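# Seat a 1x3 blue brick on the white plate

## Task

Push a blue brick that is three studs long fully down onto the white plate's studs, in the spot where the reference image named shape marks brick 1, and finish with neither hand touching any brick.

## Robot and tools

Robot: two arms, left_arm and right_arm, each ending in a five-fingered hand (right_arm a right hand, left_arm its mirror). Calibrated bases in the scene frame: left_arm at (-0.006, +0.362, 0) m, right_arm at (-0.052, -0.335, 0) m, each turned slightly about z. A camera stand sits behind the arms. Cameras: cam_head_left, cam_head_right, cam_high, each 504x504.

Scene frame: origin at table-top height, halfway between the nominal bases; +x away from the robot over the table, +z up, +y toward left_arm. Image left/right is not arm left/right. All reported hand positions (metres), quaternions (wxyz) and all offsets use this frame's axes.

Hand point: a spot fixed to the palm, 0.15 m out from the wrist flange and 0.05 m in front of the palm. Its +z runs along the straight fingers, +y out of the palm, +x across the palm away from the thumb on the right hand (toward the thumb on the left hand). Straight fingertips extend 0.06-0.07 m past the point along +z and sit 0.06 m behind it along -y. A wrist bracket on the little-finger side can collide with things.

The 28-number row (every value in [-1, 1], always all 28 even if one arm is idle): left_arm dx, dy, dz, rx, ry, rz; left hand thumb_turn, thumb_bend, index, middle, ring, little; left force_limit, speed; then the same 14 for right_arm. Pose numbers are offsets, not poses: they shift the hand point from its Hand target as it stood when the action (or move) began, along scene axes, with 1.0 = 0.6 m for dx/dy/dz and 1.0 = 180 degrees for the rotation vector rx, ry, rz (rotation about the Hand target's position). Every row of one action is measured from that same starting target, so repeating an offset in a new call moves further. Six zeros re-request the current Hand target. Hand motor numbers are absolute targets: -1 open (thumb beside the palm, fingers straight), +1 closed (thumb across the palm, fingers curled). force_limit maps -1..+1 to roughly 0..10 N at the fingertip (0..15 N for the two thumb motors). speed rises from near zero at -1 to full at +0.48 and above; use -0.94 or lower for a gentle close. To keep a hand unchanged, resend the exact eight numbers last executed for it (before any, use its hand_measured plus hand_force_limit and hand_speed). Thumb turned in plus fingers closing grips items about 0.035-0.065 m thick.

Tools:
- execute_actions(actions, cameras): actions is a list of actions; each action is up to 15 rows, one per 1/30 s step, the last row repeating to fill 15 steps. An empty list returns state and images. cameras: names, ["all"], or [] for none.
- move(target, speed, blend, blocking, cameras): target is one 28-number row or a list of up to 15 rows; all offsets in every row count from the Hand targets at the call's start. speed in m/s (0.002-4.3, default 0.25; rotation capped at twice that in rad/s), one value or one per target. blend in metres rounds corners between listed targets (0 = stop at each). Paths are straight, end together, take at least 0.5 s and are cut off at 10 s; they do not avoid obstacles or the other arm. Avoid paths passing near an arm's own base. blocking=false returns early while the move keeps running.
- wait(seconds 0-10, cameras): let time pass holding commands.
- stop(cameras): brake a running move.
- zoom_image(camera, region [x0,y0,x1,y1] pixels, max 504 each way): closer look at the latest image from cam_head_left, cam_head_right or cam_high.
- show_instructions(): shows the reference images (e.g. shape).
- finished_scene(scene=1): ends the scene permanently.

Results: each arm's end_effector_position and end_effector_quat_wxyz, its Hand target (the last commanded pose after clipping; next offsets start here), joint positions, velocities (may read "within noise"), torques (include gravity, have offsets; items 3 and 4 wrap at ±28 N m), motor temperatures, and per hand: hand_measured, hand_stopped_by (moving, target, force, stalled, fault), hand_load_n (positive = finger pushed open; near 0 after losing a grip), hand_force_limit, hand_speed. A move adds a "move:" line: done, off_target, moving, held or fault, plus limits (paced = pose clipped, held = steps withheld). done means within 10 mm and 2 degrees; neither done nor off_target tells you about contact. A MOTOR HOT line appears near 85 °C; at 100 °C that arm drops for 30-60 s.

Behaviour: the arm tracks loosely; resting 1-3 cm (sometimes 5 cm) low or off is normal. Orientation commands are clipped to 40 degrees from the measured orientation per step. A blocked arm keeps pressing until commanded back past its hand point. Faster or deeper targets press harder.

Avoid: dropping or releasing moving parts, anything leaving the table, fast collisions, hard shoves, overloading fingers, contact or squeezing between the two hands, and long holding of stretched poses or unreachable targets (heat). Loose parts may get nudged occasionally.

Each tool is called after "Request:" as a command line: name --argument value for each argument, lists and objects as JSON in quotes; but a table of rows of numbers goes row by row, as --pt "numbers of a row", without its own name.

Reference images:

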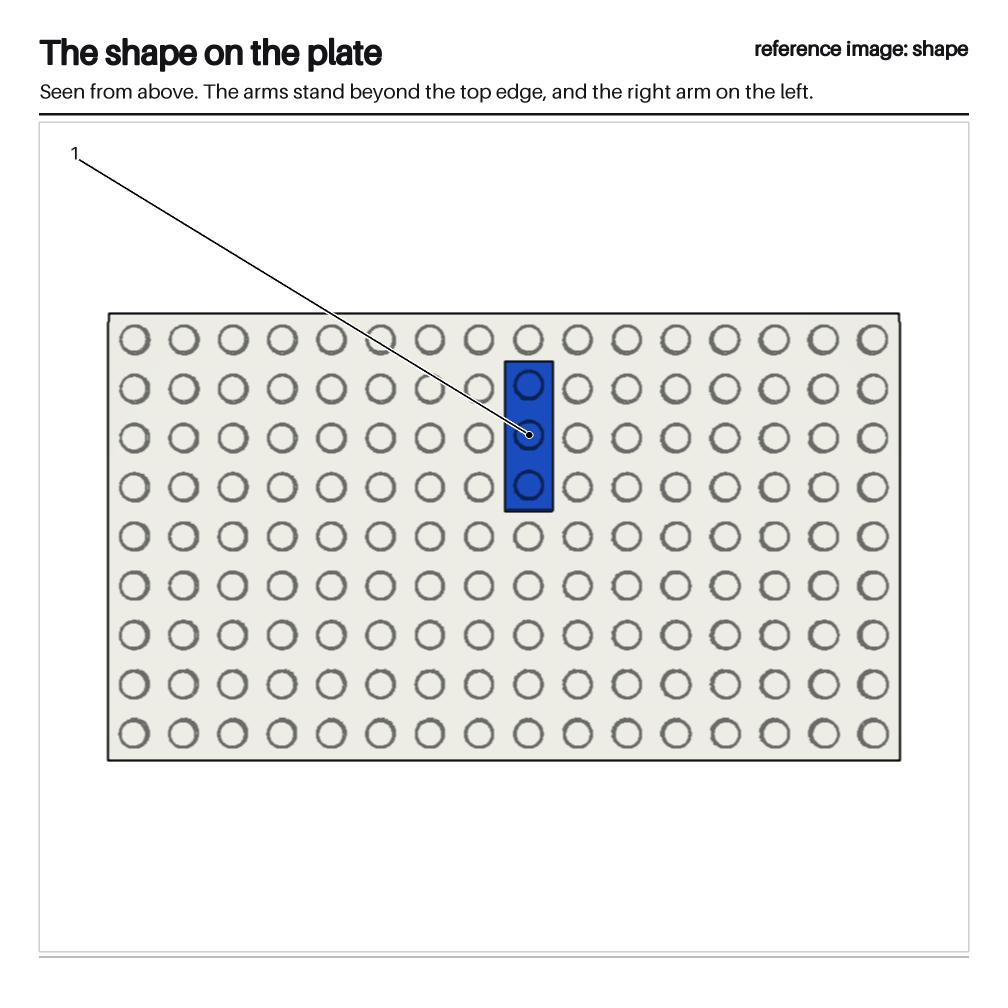

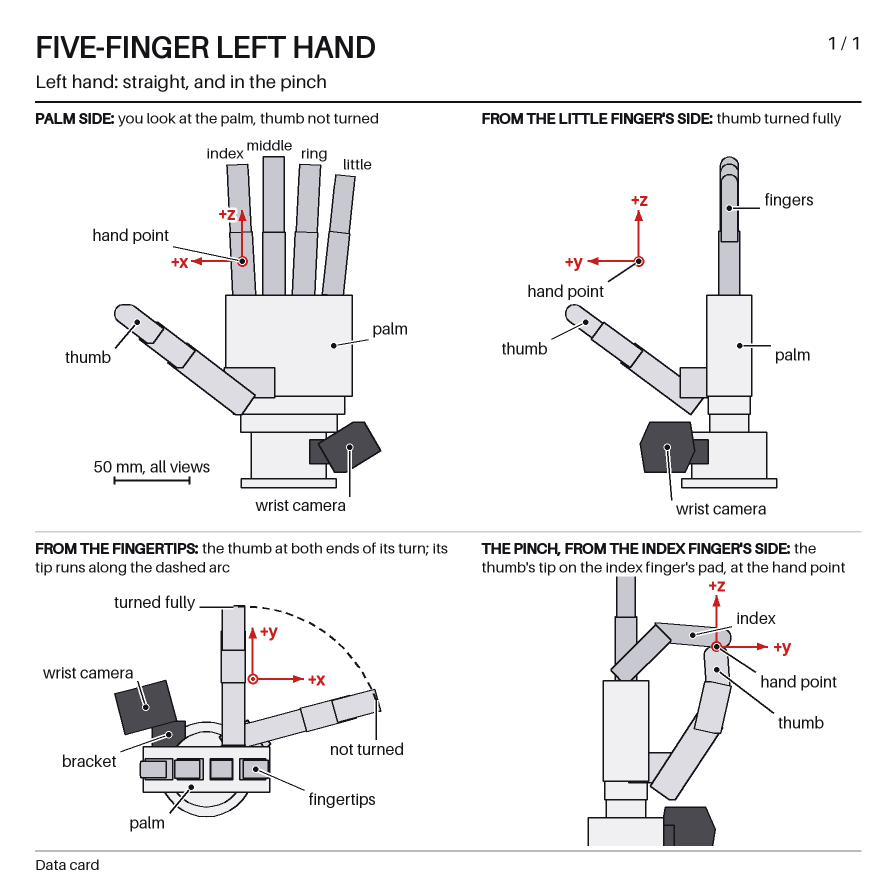

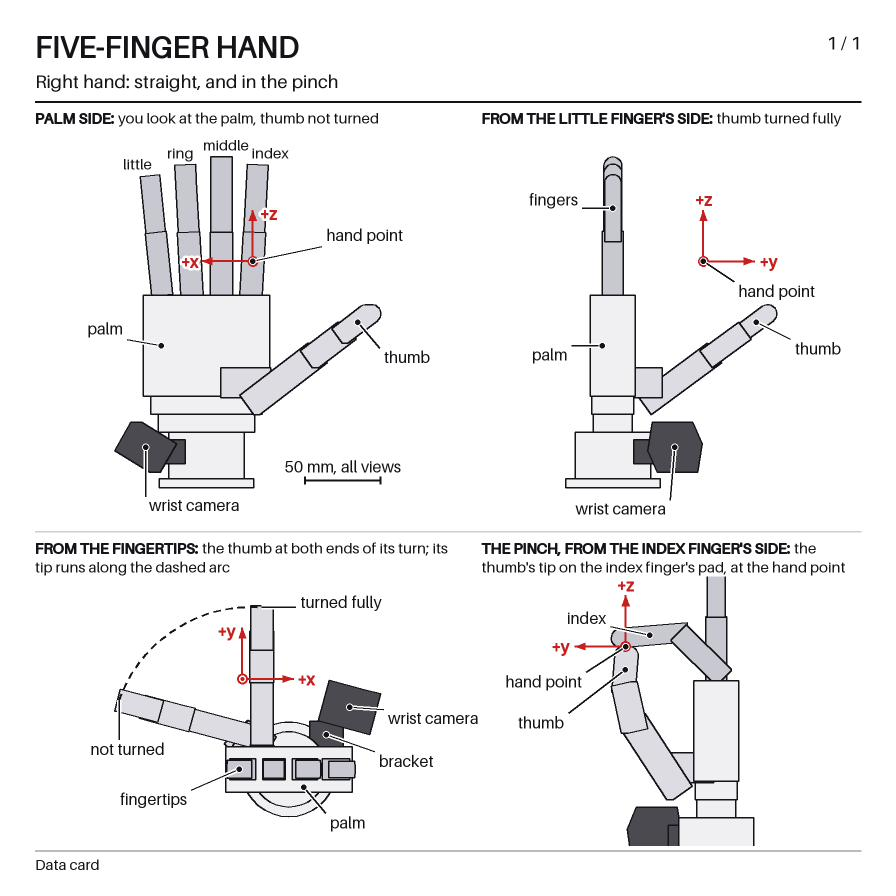

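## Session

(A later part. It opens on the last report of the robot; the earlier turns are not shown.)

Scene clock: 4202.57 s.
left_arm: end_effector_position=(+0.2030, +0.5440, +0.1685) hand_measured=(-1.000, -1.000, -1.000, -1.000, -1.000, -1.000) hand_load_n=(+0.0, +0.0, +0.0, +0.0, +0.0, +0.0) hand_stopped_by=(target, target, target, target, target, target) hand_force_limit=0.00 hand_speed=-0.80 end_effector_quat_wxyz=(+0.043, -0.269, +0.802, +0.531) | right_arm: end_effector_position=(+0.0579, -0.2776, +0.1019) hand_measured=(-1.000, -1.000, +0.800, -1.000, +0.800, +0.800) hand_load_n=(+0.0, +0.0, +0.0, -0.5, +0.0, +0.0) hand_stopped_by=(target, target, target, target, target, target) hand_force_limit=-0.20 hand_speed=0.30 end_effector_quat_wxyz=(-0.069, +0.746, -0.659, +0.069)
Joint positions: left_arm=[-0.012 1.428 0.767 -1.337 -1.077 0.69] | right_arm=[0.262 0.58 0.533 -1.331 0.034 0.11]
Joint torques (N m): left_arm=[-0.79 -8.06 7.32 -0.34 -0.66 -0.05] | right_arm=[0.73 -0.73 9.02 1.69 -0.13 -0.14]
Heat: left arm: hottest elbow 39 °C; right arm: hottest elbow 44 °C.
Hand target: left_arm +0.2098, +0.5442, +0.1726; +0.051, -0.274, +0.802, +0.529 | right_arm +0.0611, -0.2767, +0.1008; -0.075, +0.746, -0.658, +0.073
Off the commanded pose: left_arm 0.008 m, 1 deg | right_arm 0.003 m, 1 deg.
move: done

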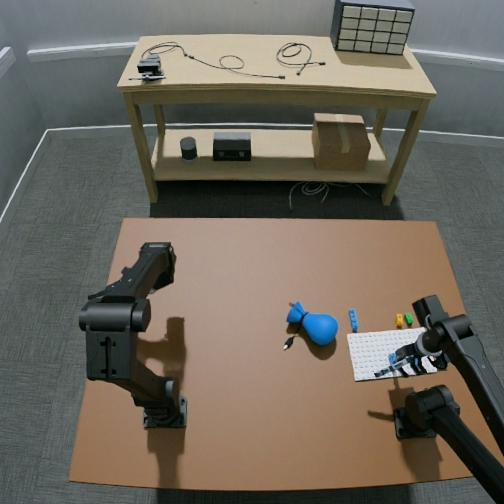

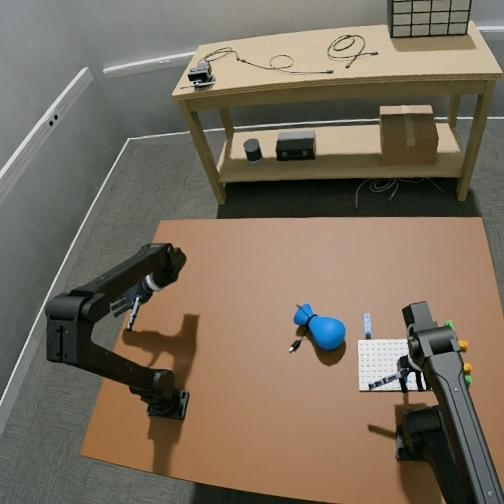

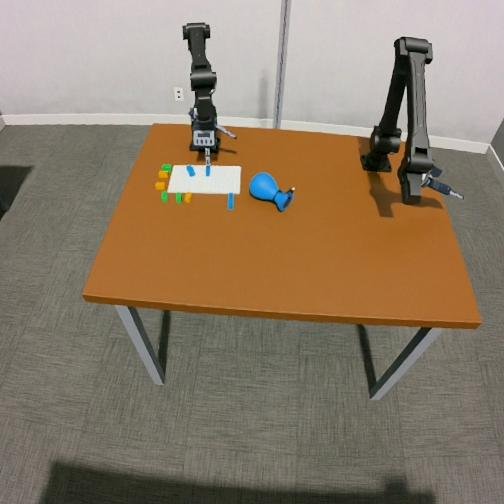

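Request:
move --pt "0 0 0 0 0 0 -1 -1 -1 -1 -1 -1 0.0 -0.8 0.0075 0 0.006 0 0 0 -1 -1 0.8 -1 0.8 0.8 -0.2 0.3" --speed '[0.03]'

Scene clock: 4210.30 s.
left_arm: end_effector_position=(+0.2030, +0.5440, +0.1685) hand_measured=(-1.000, -1.000, -1.000, -1.000, -1.000, -1.000) hand_load_n=(+0.0, +0.0, +0.0, +0.0, +0.0, +0.0) hand_stopped_by=(target, target, target, target, target, target) hand_force_limit=0.00 hand_speed=-0.80 end_effector_quat_wxyz=(+0.043, -0.269, +0.802, +0.531) | right_arm: end_effector_position=(+0.0579, -0.2776, +0.1019) hand_measured=(-1.000, -1.000, +0.800, -1.000, +0.800, +0.800) hand_load_n=(+0.0, +0.0, +0.0, -0.5, +0.0, +0.0) hand_stopped_by=(target, target, target, target, target, target) hand_force_limit=-0.20 hand_speed=0.30 end_effector_quat_wxyz=(-0.069, +0.746, -0.659, +0.069)
Joint positions: left_arm=[-0.012 1.428 0.767 -1.337 -1.077 0.69] | right_arm=[0.262 0.581 0.533 -1.331 0.034 0.11]
Joint torques (N m): left_arm=[-0.79 -8.06 7.34 -0.32 -0.66 -0.05] | right_arm=[0.21 0.91 10.17 1.84 -0.14 -0.17]
Heat: left arm: hottest elbow 39 °C; right arm: hottest elbow 44 °C.
Hand target: left_arm +0.2098, +0.5442, +0.1726; +0.051, -0.274, +0.802, +0.529 | right_arm +0.0655, -0.2767, +0.1044; -0.075, +0.746, -0.658, +0.073
Off the commanded pose: left_arm 0.008 m, 1 deg | right_arm 0.008 m, 1 deg.
move: done

Request:
move --pt "0 0 0 0 0 0 -1 -1 -1 -1 -1 -1 0.0 -0.8 0.007 0 0.0 0 0 0 -1 -1 0.8 -1 0.8 0.8 -0.2 0.3" --speed '[0.03]'

Scene clock: 4213.00 s.
left_arm: end_effector_position=(+0.2030, +0.5440, +0.1685) hand_measured=(-1.000, -1.000, -1.000, -1.000, -1.000, -1.000) hand_load_n=(+0.0, +0.0, +0.0, +0.0, +0.0, +0.0) hand_stopped_by=(target, target, target, target, target, target) hand_force_limit=0.00 hand_speed=-0.80 end_effector_quat_wxyz=(+0.043, -0.269, +0.802, +0.531) | right_arm: end_effector_position=(+0.0581, -0.2777, +0.1012) hand_measured=(-1.000, -1.000, +0.800, -1.000, +0.800, +0.800) hand_load_n=(+0.0, +0.0, +0.0, -2.0, +0.0, +0.0) hand_stopped_by=(target, target, target, target, target, target) hand_force_limit=-0.20 hand_speed=0.30 end_effector_quat_wxyz=(-0.067, +0.747, -0.658, +0.068)
Joint positions: left_arm=[-0.012 1.428 0.767 -1.337 -1.077 0.69] | right_arm=[0.262 0.588 0.533 -1.329 0.034 0.107]
Joint torques (N m): left_arm=[-0.79 -8.06 7.34 -0.32 -0.66 -0.05] | right_arm=[-0.32 0.79 10.66 2.3 -0.2 -0.21]
Heat: left arm: hottest elbow 39 °C; right arm: hottest elbow 45 °C.
Hand target: left_arm +0.2098, +0.5442, +0.1726; +0.051, -0.274, +0.802, +0.529 | right_arm +0.0698, -0.2767, +0.1044; -0.075, +0.746, -0.658, +0.074
Off the commanded pose: left_arm 0.008 m, 1 deg | right_arm 0.012 m, 1 deg.
move: off_target (right_arm)

Request:
move --pt "0 0 0 0 0 0 -1 -1 -1 -1 -1 -1 0.0 -0.8 0.003 0 0.06 0 0 0 -1 -1 0.8 -1 0.8 0.8 -0.2 0.3" --speed '[0.05]' --cameras '["cam_head_left","cam_head_right","cam_high"]'

Request:
zoom_image --camera "cam_head_left" --region '[380, 344, 412, 376]'

Request:
zoom_image --camera "cam_high" --region '[196, 156, 220, 180]'

Scene clock: 4220.73 s.
left_arm: end_effector_position=(+0.2030, +0.5440, +0.1685) hand_measured=(-1.000, -1.000, -1.000, -1.000, -1.000, -1.000) hand_load_n=(+0.0, +0.0, +0.0, +0.0, +0.0, +0.0) hand_stopped_by=(target, target, target, target, target, target) hand_force_limit=0.00 hand_speed=-0.80 end_effector_quat_wxyz=(+0.043, -0.269, +0.802, +0.531) | right_arm: end_effector_position=(+0.0574, -0.2779, +0.1181) hand_measured=(-1.000, -1.000, +0.800, -1.000, +0.800, +0.800) hand_load_n=(+0.0, +0.0, +0.0, +0.0, +0.0, +0.0) hand_stopped_by=(target, target, target, target, target, target) hand_force_limit=-0.20 hand_speed=0.30 end_effector_quat_wxyz=(-0.059, +0.748, -0.658, +0.062)
Joint positions: left_arm=[-0.012 1.428 0.767 -1.337 -1.077 0.69] | right_arm=[0.262 0.604 0.582 -1.381 0.034 0.106]
Joint torques (N m): left_arm=[-0.79 -8.06 7.34 -0.32 -0.66 -0.05] | right_arm=[-0.67 -0.44 14.63 0.68 -0.18 -0.19]
Heat: left arm: hottest elbow 39 °C; right arm: hottest elbow 45 °C.
Hand target: left_arm +0.2098, +0.5442, +0.1726; +0.051, -0.274, +0.802, +0.529 | right_arm +0.0716, -0.2767, +0.1405; -0.075, +0.746, -0.658, +0.073
Off the commanded pose: left_arm 0.008 m, 1 deg | right_arm 0.026 m, 2 deg.
move: off_target (right_arm)

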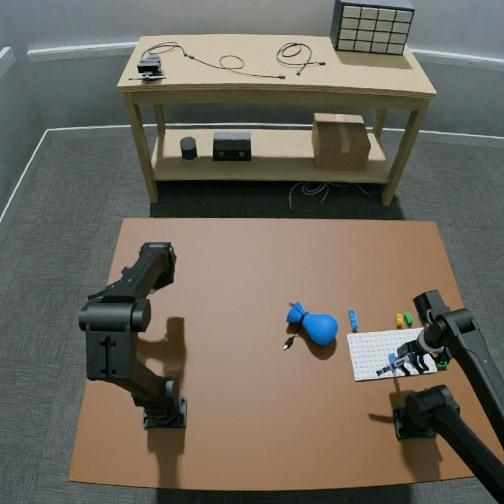

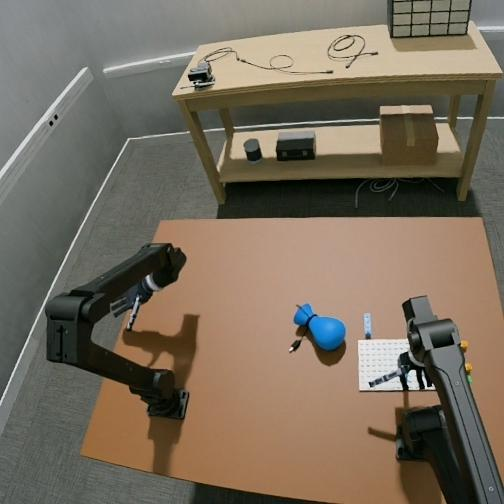

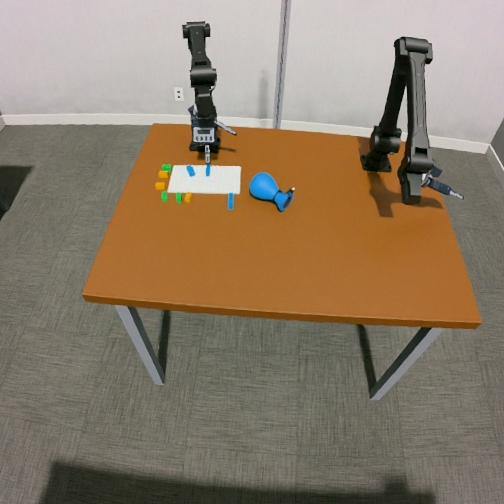

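Scaled by 15.750.

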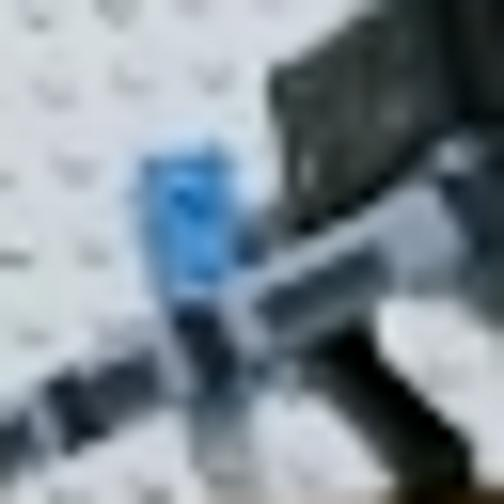

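Scaled by 21.000.

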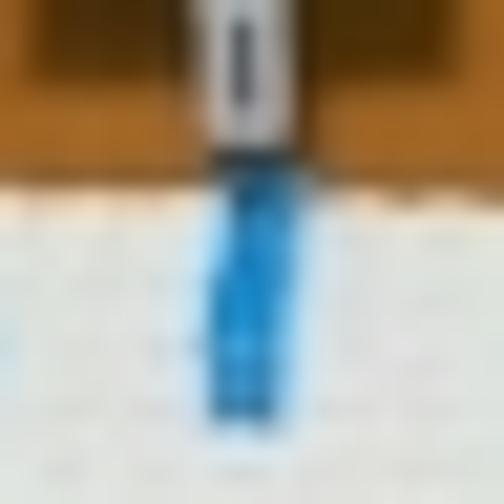

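Request:
move --pt "0 0 0 0 0 0 -1 -1 -1 -1 -1 -1 0.0 -0.8 0.004 0 -0.025 0 0 0 -1 -1 0.8 -1 0.8 0.8 -0.2 0.3" --pt "0 0 0 0 0 0 -1 -1 -1 -1 -1 -1 0.0 -0.8 0.001 0 -0.045 0 0 0 -1 -1 0.8 -1 0.8 0.8 -0.2 0.3" --speed '[0.05]'

speed must be one number or one for each of the 2 targets, got a list of 1; nothing of the call was run

Request:
move --pt "0 0 0 0 0 0 -1 -1 -1 -1 -1 -1 0.0 -0.8 0.004 0 -0.025 0 0 0 -1 -1 0.8 -1 0.8 0.8 -0.2 0.3" --pt "0 0 0 0 0 0 -1 -1 -1 -1 -1 -1 0.0 -0.8 0.001 0 -0.045 0 0 0 -1 -1 0.8 -1 0.8 0.8 -0.2 0.3" --speed 0.05 --cameras '["cam_head_left","cam_high"]'

Request:
zoom_image --camera "cam_high" --region '[196, 156, 220, 180]'

Scene clock: 4232.77 s.
left_arm: end_effector_position=(+0.2030, +0.5440, +0.1685) hand_measured=(-1.000, -1.000, -1.000, -1.000, -1.000, -1.000) hand_load_n=(+0.0, +0.0, +0.0, +0.0, +0.0, +0.0) hand_stopped_by=(target, target, target, target, target, target) hand_force_limit=0.00 hand_speed=-0.80 end_effector_quat_wxyz=(+0.043, -0.269, +0.802, +0.531) | right_arm: end_effector_position=(+0.0683, -0.2758, +0.1142) hand_measured=(-1.000, -1.000, +0.800, -1.000, +0.800, +0.800) hand_load_n=(+0.0, +0.0, +0.0, +0.0, +0.0, +0.0) hand_stopped_by=(target, target, target, target, target, target) hand_force_limit=-0.20 hand_speed=0.30 end_effector_quat_wxyz=(-0.072, +0.747, -0.658, +0.071)
Joint positions: left_arm=[-0.012 1.428 0.767 -1.337 -1.077 0.69] | right_arm=[0.258 0.613 0.575 -1.333 0.033 0.102]
Joint torques (N m): left_arm=[-0.79 -8 7.34 -0.34 -0.66 -0.05] | right_arm=[-0.5 -0.56 9.39 1.76 -0.18 -0.21]
Heat: left arm: hottest elbow 39 °C; right arm: hottest elbow 46 °C.
Hand target: left_arm +0.2098, +0.5442, +0.1726; +0.051, -0.274, +0.802, +0.529 | right_arm +0.0722, -0.2767, +0.1134; -0.075, +0.746, -0.658, +0.073
Off the commanded pose: left_arm 0.008 m, 1 deg | right_arm 0.004 m, 0 deg.
move: done
Images, in order (width x height): cam_head_left 504x504, cam_high 504x504.

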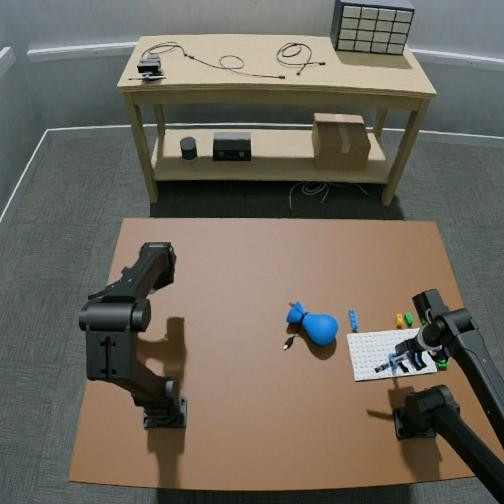

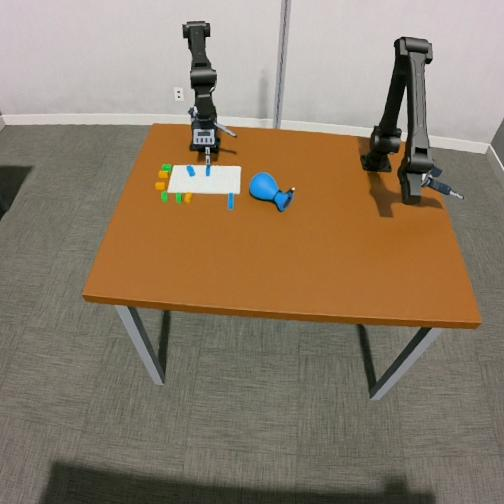

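Scaled by 21.000.

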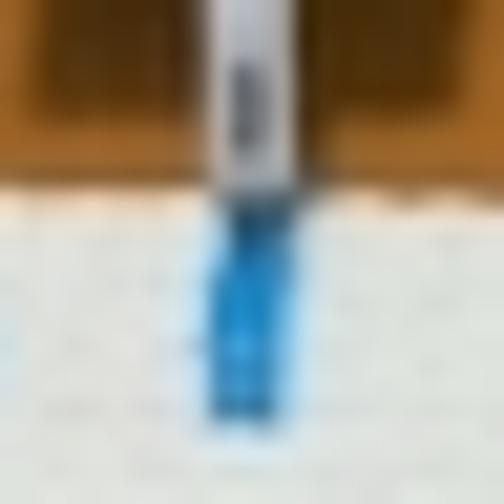

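Request:
move --pt "0 0 0 0 0 0 -1 -1 -1 -1 -1 -1 0.0 -0.8 -0.005 -0.0015 -0.0205 0 0 0 -1 -1 0.8 -1 0.8 0.8 -0.2 0.3" --speed 0.03 --cameras '["cam_head_left","cam_high"]'

Request:
zoom_image --camera "cam_high" --region '[196, 156, 220, 180]'

Scene clock: 4240.37 s.
left_arm: end_effector_position=(+0.2030, +0.5440, +0.1685) hand_measured=(-1.000, -1.000, -1.000, -1.000, -1.000, -1.000) hand_load_n=(+0.0, +0.0, +0.0, +0.0, +0.0, +0.0) hand_stopped_by=(target, target, target, target, target, target) hand_force_limit=0.00 hand_speed=-0.80 end_effector_quat_wxyz=(+0.043, -0.269, +0.802, +0.531) | right_arm: end_effector_position=(+0.0653, -0.2765, +0.1018) hand_measured=(-1.000, -1.000, +0.800, -1.000, +0.800, +0.800) hand_load_n=(+0.0, +0.0, +0.5, -0.5, +0.0, +0.0) hand_stopped_by=(target, target, target, target, target, target) hand_force_limit=-0.20 hand_speed=0.30 end_effector_quat_wxyz=(-0.068, +0.747, -0.658, +0.069)
Joint positions: left_arm=[-0.012 1.428 0.767 -1.337 -1.077 0.69] | right_arm=[0.258 0.613 0.542 -1.309 0.033 0.102]
Joint torques (N m): left_arm=[-0.79 -8.06 7.34 -0.34 -0.66 -0.05] | right_arm=[-1.26 -1.08 9.01 1.77 -0.17 -0.22]
Heat: left arm: hottest elbow 39 °C; right arm: hottest elbow 45 °C.
Hand target: left_arm +0.2098, +0.5442, +0.1726; +0.051, -0.274, +0.802, +0.529 | right_arm +0.0692, -0.2776, +0.1011; -0.075, +0.746, -0.658, +0.073
Off the commanded pose: left_arm 0.008 m, 1 deg | right_arm 0.004 m, 1 deg.
move: done
Images, in order (width x height): cam_head_left 504x504, cam_high 504x504.

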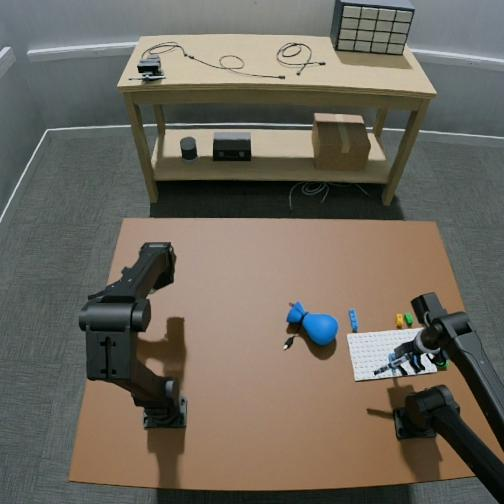

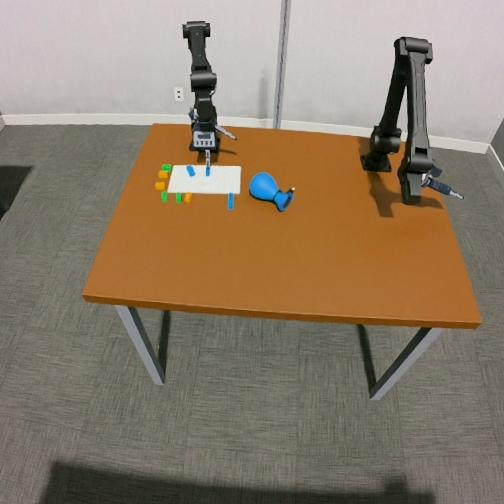

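Scaled by 21.000.

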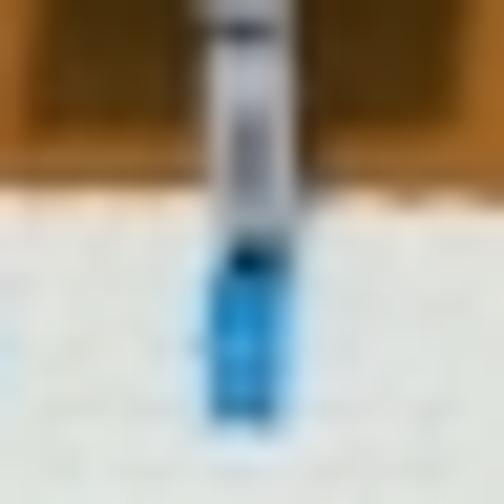

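Request:
move --pt "0 0 0 0 0 0 -1 -1 -1 -1 -1 -1 0.0 -0.8 -0.003 0.001 -0.006 0 0 0 -1 -1 0.8 -1 0.8 0.8 -0.2 0.3" --speed 0.02

Scene clock: 4244.03 s.
left_arm: end_effector_position=(+0.2030, +0.5440, +0.1685) hand_measured=(-1.000, -1.000, -1.000, -1.000, -1.000, -1.000) hand_load_n=(+0.0, +0.0, +0.0, +0.0, +0.0, +0.0) hand_stopped_by=(target, target, target, target, target, target) hand_force_limit=0.00 hand_speed=-0.80 end_effector_quat_wxyz=(+0.043, -0.269, +0.802, +0.531) | right_arm: end_effector_position=(+0.0648, -0.2766, +0.1010) hand_measured=(-1.000, -1.000, +0.800, -1.000, +0.800, +0.800) hand_load_n=(+0.0, +0.0, +0.0, -1.0, +0.0, +0.0) hand_stopped_by=(target, target, target, target, target, target) hand_force_limit=-0.20 hand_speed=0.30 end_effector_quat_wxyz=(-0.070, +0.747, -0.658, +0.070)
Joint positions: left_arm=[-0.012 1.428 0.767 -1.337 -1.077 0.69] | right_arm=[0.258 0.605 0.538 -1.307 0.033 0.102]
Joint torques (N m): left_arm=[-0.85 -8.06 7.34 -0.34 -0.66 -0.05] | right_arm=[-0.09 -0.79 8.36 1.7 -0.15 -0.19]
Heat: left arm: hottest elbow 39 °C; right arm: hottest elbow 45 °C.
Hand target: left_arm +0.2098, +0.5442, +0.1726; +0.051, -0.274, +0.802, +0.529 | right_arm +0.0673, -0.2770, +0.0975; -0.075, +0.746, -0.658, +0.073
Off the commanded pose: left_arm 0.008 m, 1 deg | right_arm 0.004 m, 1 deg.
move: done

Request:
move --pt "0 0 0 0 0 0 -1 -1 -1 -1 -1 -1 0.0 -0.8 0 0 -0.015 0 0 0 -1 -1 0.8 -1 0.8 0.8 -0.2 0.3" --speed 0.02 --cameras '["cam_head_left","cam_head_right","cam_high"]'

Request:
zoom_image --camera "cam_high" --region '[196, 156, 220, 180]'

Request:
zoom_image --camera "cam_head_left" --region '[380, 344, 412, 376]'

Scene clock: 4251.47 s.
left_arm: end_effector_position=(+0.2030, +0.5440, +0.1685) hand_measured=(-1.000, -1.000, -1.000, -1.000, -1.000, -1.000) hand_load_n=(+0.0, +0.0, -0.5, +0.0, +0.0, +0.0) hand_stopped_by=(target, target, target, target, target, target) hand_force_limit=0.00 hand_speed=-0.80 end_effector_quat_wxyz=(+0.043, -0.269, +0.802, +0.531) | right_arm: end_effector_position=(+0.0676, -0.2760, +0.0970) hand_measured=(-1.000, -1.000, +0.800, -1.000, +0.800, +0.800) hand_load_n=(+0.0, +0.0, +0.0, -0.5, +0.0, +0.0) hand_stopped_by=(target, target, target, target, target, target) hand_force_limit=-0.20 hand_speed=0.30 end_effector_quat_wxyz=(-0.076, +0.746, -0.657, +0.074)
Joint positions: left_arm=[-0.012 1.428 0.767 -1.337 -1.077 0.69] | right_arm=[0.258 0.602 0.527 -1.285 0.033 0.102]
Joint torques (N m): left_arm=[-0.79 -8.06 7.34 -0.34 -0.66 -0.05] | right_arm=[-0.32 -0.67 7.42 1.91 -0.13 -0.2]
Heat: left arm: hottest elbow 39 °C; right arm: hottest elbow 45 °C.
Hand target: left_arm +0.2098, +0.5442, +0.1726; +0.051, -0.274, +0.802, +0.529 | right_arm +0.0673, -0.2770, +0.0885; -0.075, +0.746, -0.658, +0.073
Off the commanded pose: left_arm 0.008 m, 1 deg | right_arm 0.009 m, 0 deg.
move: done

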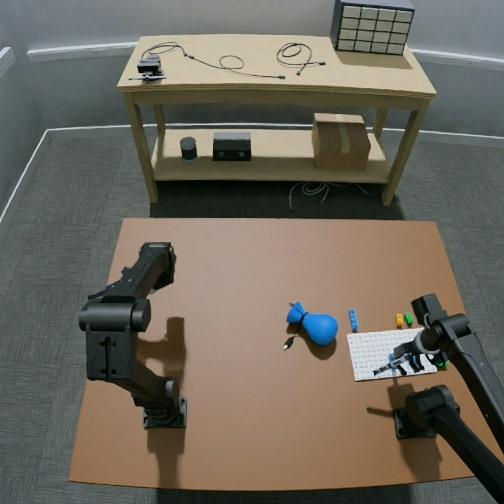

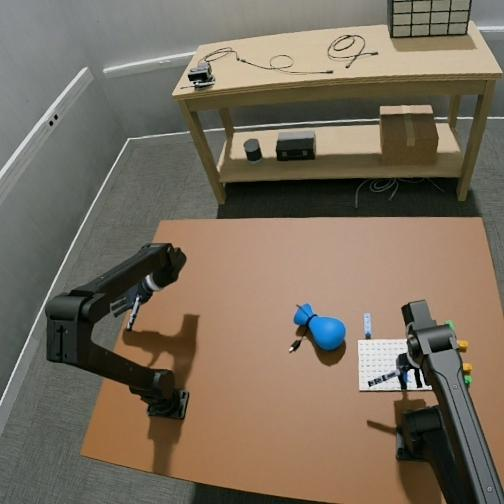

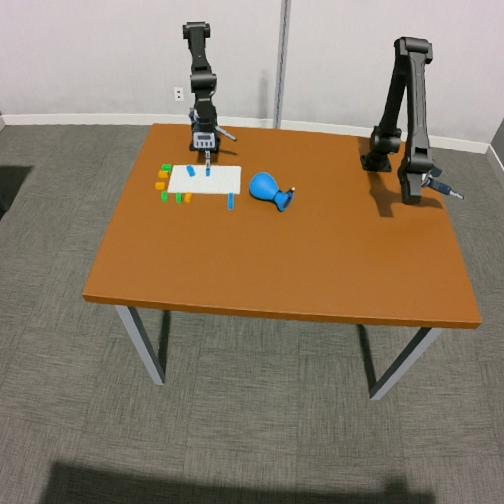

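Scaled by 21.000.

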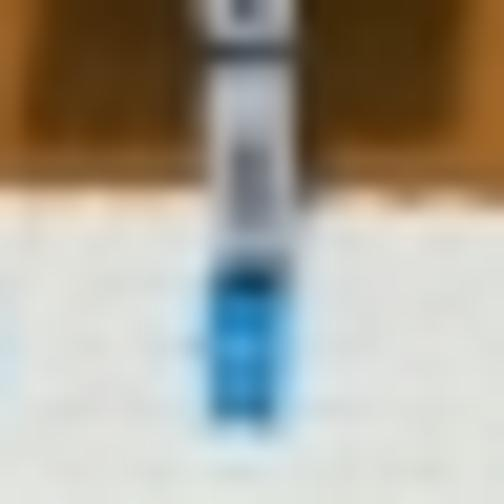

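Scaled by 15.750.

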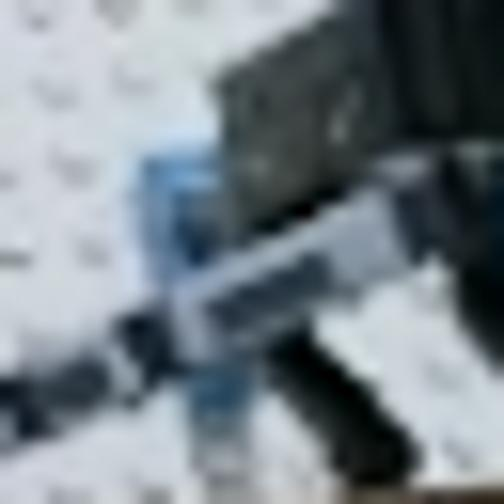

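Request:
zoom_image --camera "cam_head_left" --region '[382, 350, 404, 378]'

Request:
zoom_image --camera "cam_head_right" --region '[394, 362, 416, 392]'

Request:
zoom_image --camera "cam_high" --region '[200, 164, 216, 180]'

Scaled by 18.000.

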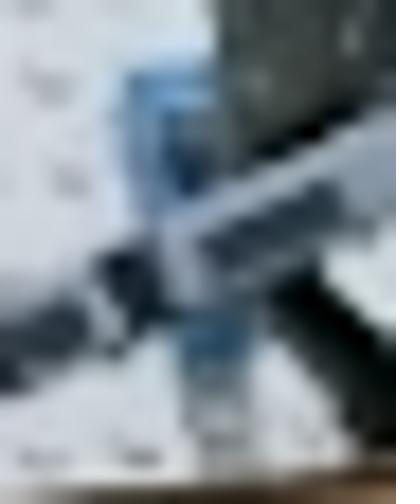

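Scaled by 16.800.

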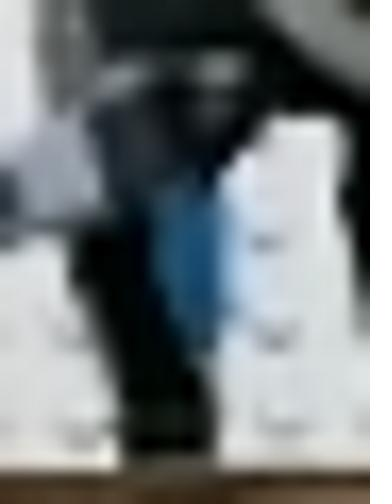

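Scaled by 31.500.

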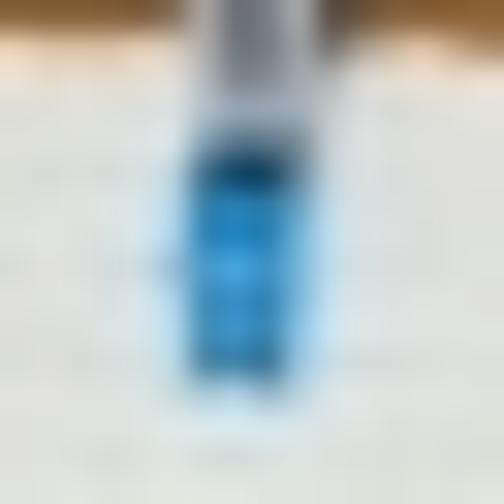

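Request:
move --pt "0 0 0 0 0 0 -1 -1 -1 -1 -1 -1 0.0 -0.8 0 0 -0.015 0 0 0 -1 -1 0.8 -1 0.8 0.8 -0.2 0.3" --speed 0.02 --cameras '["cam_head_left","cam_head_right","cam_high"]'

Request:
zoom_image --camera "cam_head_left" --region '[382, 350, 404, 378]'

Request:
zoom_image --camera "cam_high" --region '[200, 164, 216, 180]'

Scene clock: 4282.47 s.
left_arm: end_effector_position=(+0.2030, +0.5440, +0.1685) hand_measured=(-1.000, -1.000, -1.000, -1.000, -1.000, -1.000) hand_load_n=(+0.0, +0.0, -0.5, +0.0, +0.0, +0.0) hand_stopped_by=(target, target, target, target, target, target) hand_force_limit=0.00 hand_speed=-0.80 end_effector_quat_wxyz=(+0.043, -0.269, +0.802, +0.531) | right_arm: end_effector_position=(+0.0672, -0.2760, +0.0951) hand_measured=(-1.000, -1.000, +0.800, -1.000, +0.800, +0.800) hand_load_n=(+0.0, -0.5, +0.0, -3.0, +0.0, +0.0) hand_stopped_by=(target, target, target, target, target, target) hand_force_limit=-0.20 hand_speed=0.30 end_effector_quat_wxyz=(-0.079, +0.746, -0.657, +0.076)
Joint positions: left_arm=[-0.012 1.428 0.767 -1.337 -1.077 0.69] | right_arm=[0.258 0.594 0.519 -1.279 0.033 0.102]
Joint torques (N m): left_arm=[-0.79 -8 7.32 -0.34 -0.66 -0.05] | right_arm=[0.03 -0.15 6.37 2.62 -0.16 -0.15]
Heat: left arm: hottest elbow 39 °C; right arm: hottest elbow 43 °C.
Hand target: left_arm +0.2098, +0.5442, +0.1726; +0.051, -0.274, +0.802, +0.529 | right_arm +0.0673, -0.2770, +0.0795; -0.075, +0.746, -0.658, +0.073
Off the commanded pose: left_arm 0.008 m, 1 deg | right_arm 0.016 m, 1 deg.
move: off_target (right_arm)

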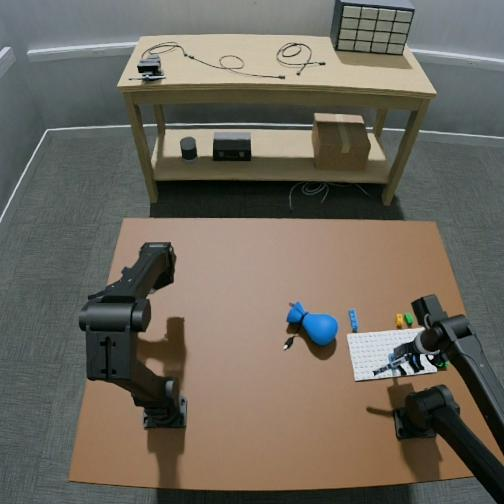

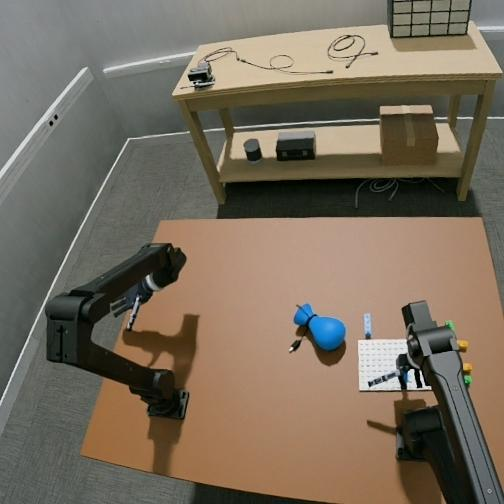

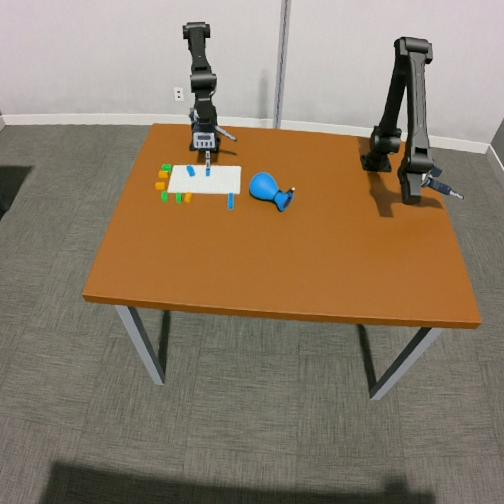

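Scaled by 18.000.

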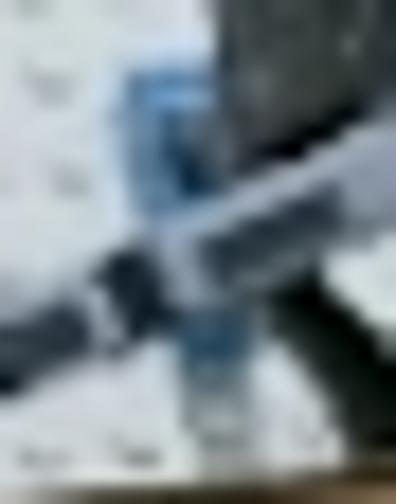

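Scaled by 31.500.

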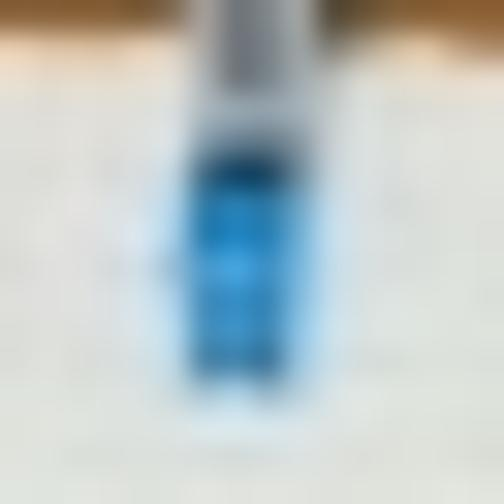

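Request:
move --pt "0 0 0 0 0 0 -1 -1 -1 -1 -1 -1 0.0 -0.8 -0.003 0 -0.015 0 0 0 -1 -1 0.8 -1 0.8 0.8 -0.2 0.3" --speed 0.02

Scene clock: 4288.17 s.
left_arm: end_effector_position=(+0.2030, +0.5440, +0.1685) hand_measured=(-1.000, -1.000, -1.000, -1.000, -1.000, -1.000) hand_load_n=(+0.0, +0.5, +0.0, +0.0, +0.0, +0.0) hand_stopped_by=(target, target, target, target, target, target) hand_force_limit=0.00 hand_speed=-0.80 end_effector_quat_wxyz=(+0.043, -0.269, +0.802, +0.531) | right_arm: end_effector_position=(+0.0664, -0.2762, +0.0934) hand_measured=(-1.000, -1.000, +0.800, -1.000, +0.800, +0.800) hand_load_n=(+0.0, +0.0, +0.0, -4.5, +0.0, +0.5) hand_stopped_by=(target, target, target, target, target, target) hand_force_limit=-0.20 hand_speed=0.30 end_effector_quat_wxyz=(-0.083, +0.745, -0.657, +0.079)
Joint positions: left_arm=[-0.012 1.428 0.767 -1.337 -1.077 0.69] | right_arm=[0.258 0.579 0.511 -1.274 0.033 0.102]
Joint torques (N m): left_arm=[-0.79 -8.06 7.34 -0.32 -0.66 -0.05] | right_arm=[0.09 0.85 4.82 3.26 -0.11 -0.16]
Heat: left arm: hottest elbow 39 °C; right arm: hottest elbow 43 °C.
Hand target: left_arm +0.2098, +0.5442, +0.1726; +0.051, -0.274, +0.802, +0.529 | right_arm +0.0655, -0.2770, +0.0705; -0.075, +0.746, -0.658, +0.073
Off the commanded pose: left_arm 0.008 m, 1 deg | right_arm 0.023 m, 1 deg.
move: off_target (right_arm)

Request:
move --pt "0 0 0 0 0 0 -1 -1 -1 -1 -1 -1 0.0 -0.8 0.02 0 0.1 0 0 0 -1 -1 0.8 -1 0.8 0.8 -0.2 0.3" --pt "0 0 0 0 0 0 -1 -1 -1 -1 -1 -1 0.0 -0.8 0.05 -0.15 0.18 0 0 0 -1 -1 0.8 -1 0.8 0.8 -0.2 0.3" --pt "0 0 0 0 0 0 -1 -1 -1 -1 -1 -1 0.0 -0.8 0.11 -0.19 0.19 0 0 0 -1 -1 0.8 -1 0.8 0.8 -0.2 0.3" --speed '[0.06,0.15,0.2]' --blend '[0,0.02,0]' --cameras '["cam_head_left","cam_head_right","cam_high"]'

Request:
zoom_image --camera "cam_head_left" --region '[382, 350, 404, 372]'

Request:
zoom_image --camera "cam_head_right" --region '[394, 362, 416, 384]'

Request:
zoom_image --camera "cam_high" --region '[198, 160, 218, 180]'

Scene clock: 4297.87 s.
left_arm: end_effector_position=(+0.2030, +0.5440, +0.1685) hand_measured=(-1.000, -1.000, -1.000, -1.000, -1.000, -1.000) hand_load_n=(+0.0, +0.0, +0.0, +0.0, +0.0, +0.5) hand_stopped_by=(target, target, target, target, target, target) hand_force_limit=0.00 hand_speed=-0.80 end_effector_quat_wxyz=(+0.043, -0.269, +0.802, +0.531) | right_arm: end_effector_position=(+0.1135, -0.3807, +0.1642) hand_measured=(-1.000, -1.000, +0.800, -1.000, +0.800, +0.800) hand_load_n=(+0.0, +0.0, +0.5, +0.0, +0.0, +0.0) hand_stopped_by=(target, target, target, target, target, target) hand_force_limit=-0.20 hand_speed=0.30 end_effector_quat_wxyz=(-0.064, +0.747, -0.660, +0.044)
Joint positions: left_arm=[-0.012 1.428 0.767 -1.337 -1.077 0.69] | right_arm=[-0.338 0.848 0.792 -1.386 -0.088 -0.481]
Joint torques (N m): left_arm=[-0.79 -8 7.32 -0.32 -0.66 -0.05] | right_arm=[-0.79 -3.02 14.52 1.28 -0.32 -0.23]
Heat: left arm: hottest elbow 39 °C; right arm: hottest elbow 43 °C.
Hand target: left_arm +0.2098, +0.5442, +0.1726; +0.051, -0.274, +0.802, +0.529 | right_arm +0.1316, -0.3910, +0.1846; -0.075, +0.746, -0.658, +0.074
Off the commanded pose: left_arm 0.008 m, 1 deg | right_arm 0.029 m, 4 deg.
move: off_target (right_arm)

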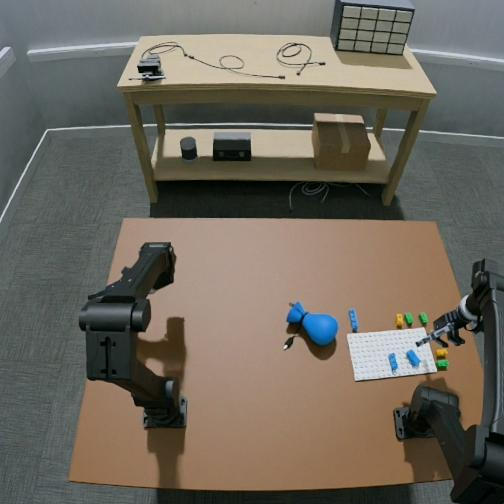

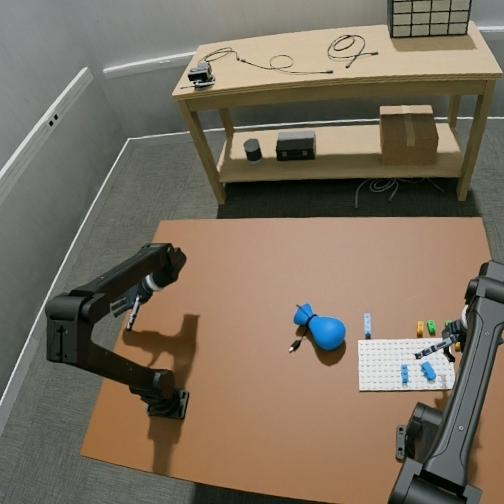

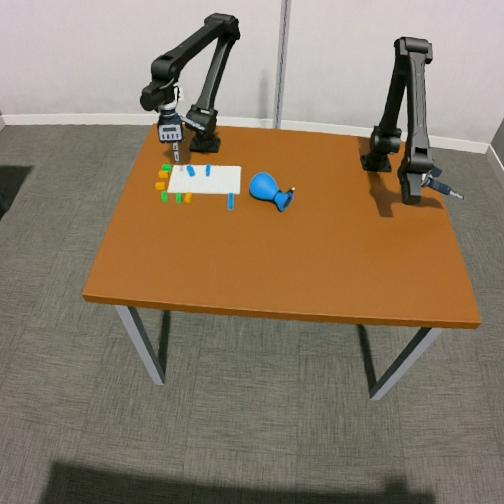

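Scaled by 22.909.

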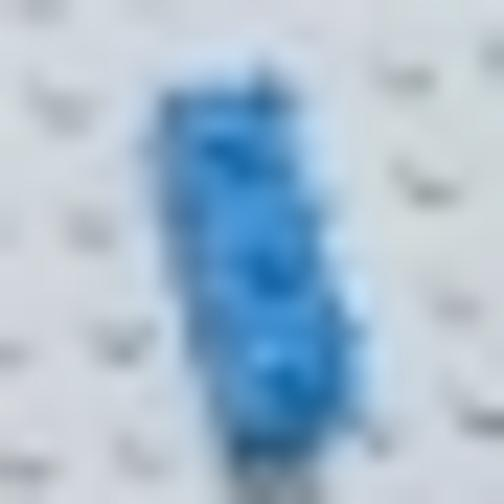

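Scaled by 22.909.

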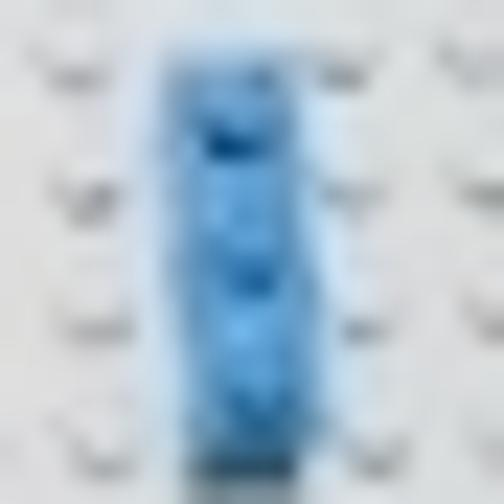

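Scaled by 25.200.

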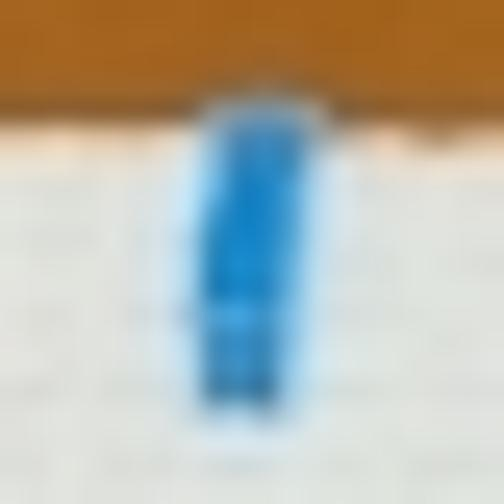

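Request:
zoom_image --camera "cam_head_right" --region '[394, 371, 416, 393]'

Request:
zoom_image --camera "cam_head_left" --region '[382, 359, 404, 381]'

Request:
zoom_image --camera "cam_head_right" --region '[394, 355, 416, 377]'

Scaled by 22.909.

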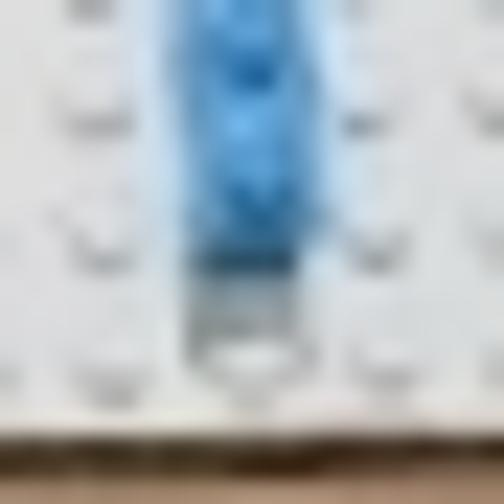

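Scaled by 22.909.

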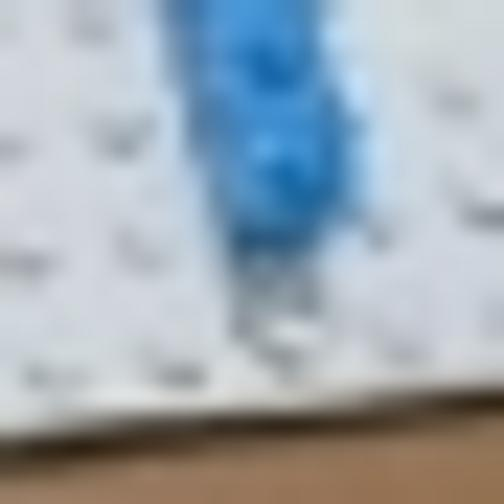

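Scaled by 22.909.

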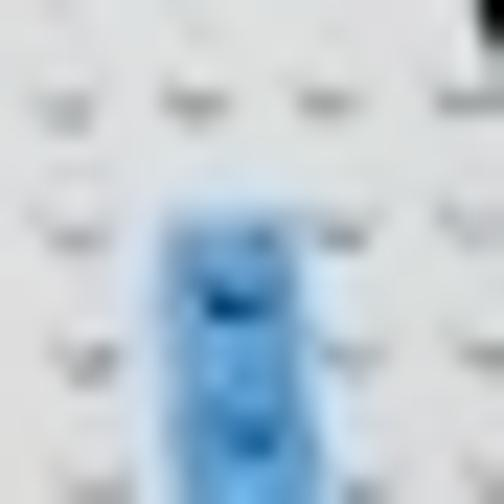

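Request:
move --pt "0 0 0 0 0 0 -1 -1 -1 -1 -1 -1 0.0 -0.8 -0.1083 0.195 -0.0827 0 0 0 -1 -1 0.8 -1 0.8 0.8 -0.2 0.3" --pt "0 0 0 0 0 0 -1 -1 -1 -1 -1 -1 0.0 -0.8 -0.1083 0.195 -0.1202 0 0 0 -1 -1 0.8 -1 0.8 0.8 -0.2 0.3" --speed '[0.15,0.05]' --blend '[0.01,0]'

Scene clock: 4355.73 s.
left_arm: end_effector_position=(+0.2030, +0.5440, +0.1685) hand_measured=(-1.000, -1.000, -1.000, -1.000, -1.000, -1.000) hand_load_n=(+0.0, +0.0, +0.0, +0.0, +0.0, +0.0) hand_stopped_by=(target, target, target, target, target, target) hand_force_limit=0.00 hand_speed=-0.80 end_effector_quat_wxyz=(+0.043, -0.269, +0.802, +0.531) | right_arm: end_effector_position=(+0.0635, -0.2769, +0.1129) hand_measured=(-1.000, -1.000, +0.800, -1.000, +0.800, +0.800) hand_load_n=(+0.0, +0.0, +0.0, +0.0, +0.5, +0.0) hand_stopped_by=(target, target, target, target, target, target) hand_force_limit=-0.20 hand_speed=0.30 end_effector_quat_wxyz=(-0.070, +0.746, -0.659, +0.070)
Joint positions: left_arm=[-0.012 1.428 0.767 -1.337 -1.077 0.69] | right_arm=[0.257 0.598 0.567 -1.344 0.033 0.105]
Joint torques (N m): left_arm=[-0.79 -8.06 7.34 -0.34 -0.66 -0.05] | right_arm=[1.96 -0.44 9.4 1.69 0 -0.03]
Heat: left arm: hottest elbow 39 °C; right arm: hottest elbow 48 °C.
Hand target: left_arm +0.2098, +0.5442, +0.1726; +0.051, -0.274, +0.802, +0.529 | right_arm +0.0665, -0.2740, +0.1124; -0.075, +0.746, -0.658, +0.073
Off the commanded pose: left_arm 0.008 m, 1 deg | right_arm 0.004 m, 1 deg.
move: done


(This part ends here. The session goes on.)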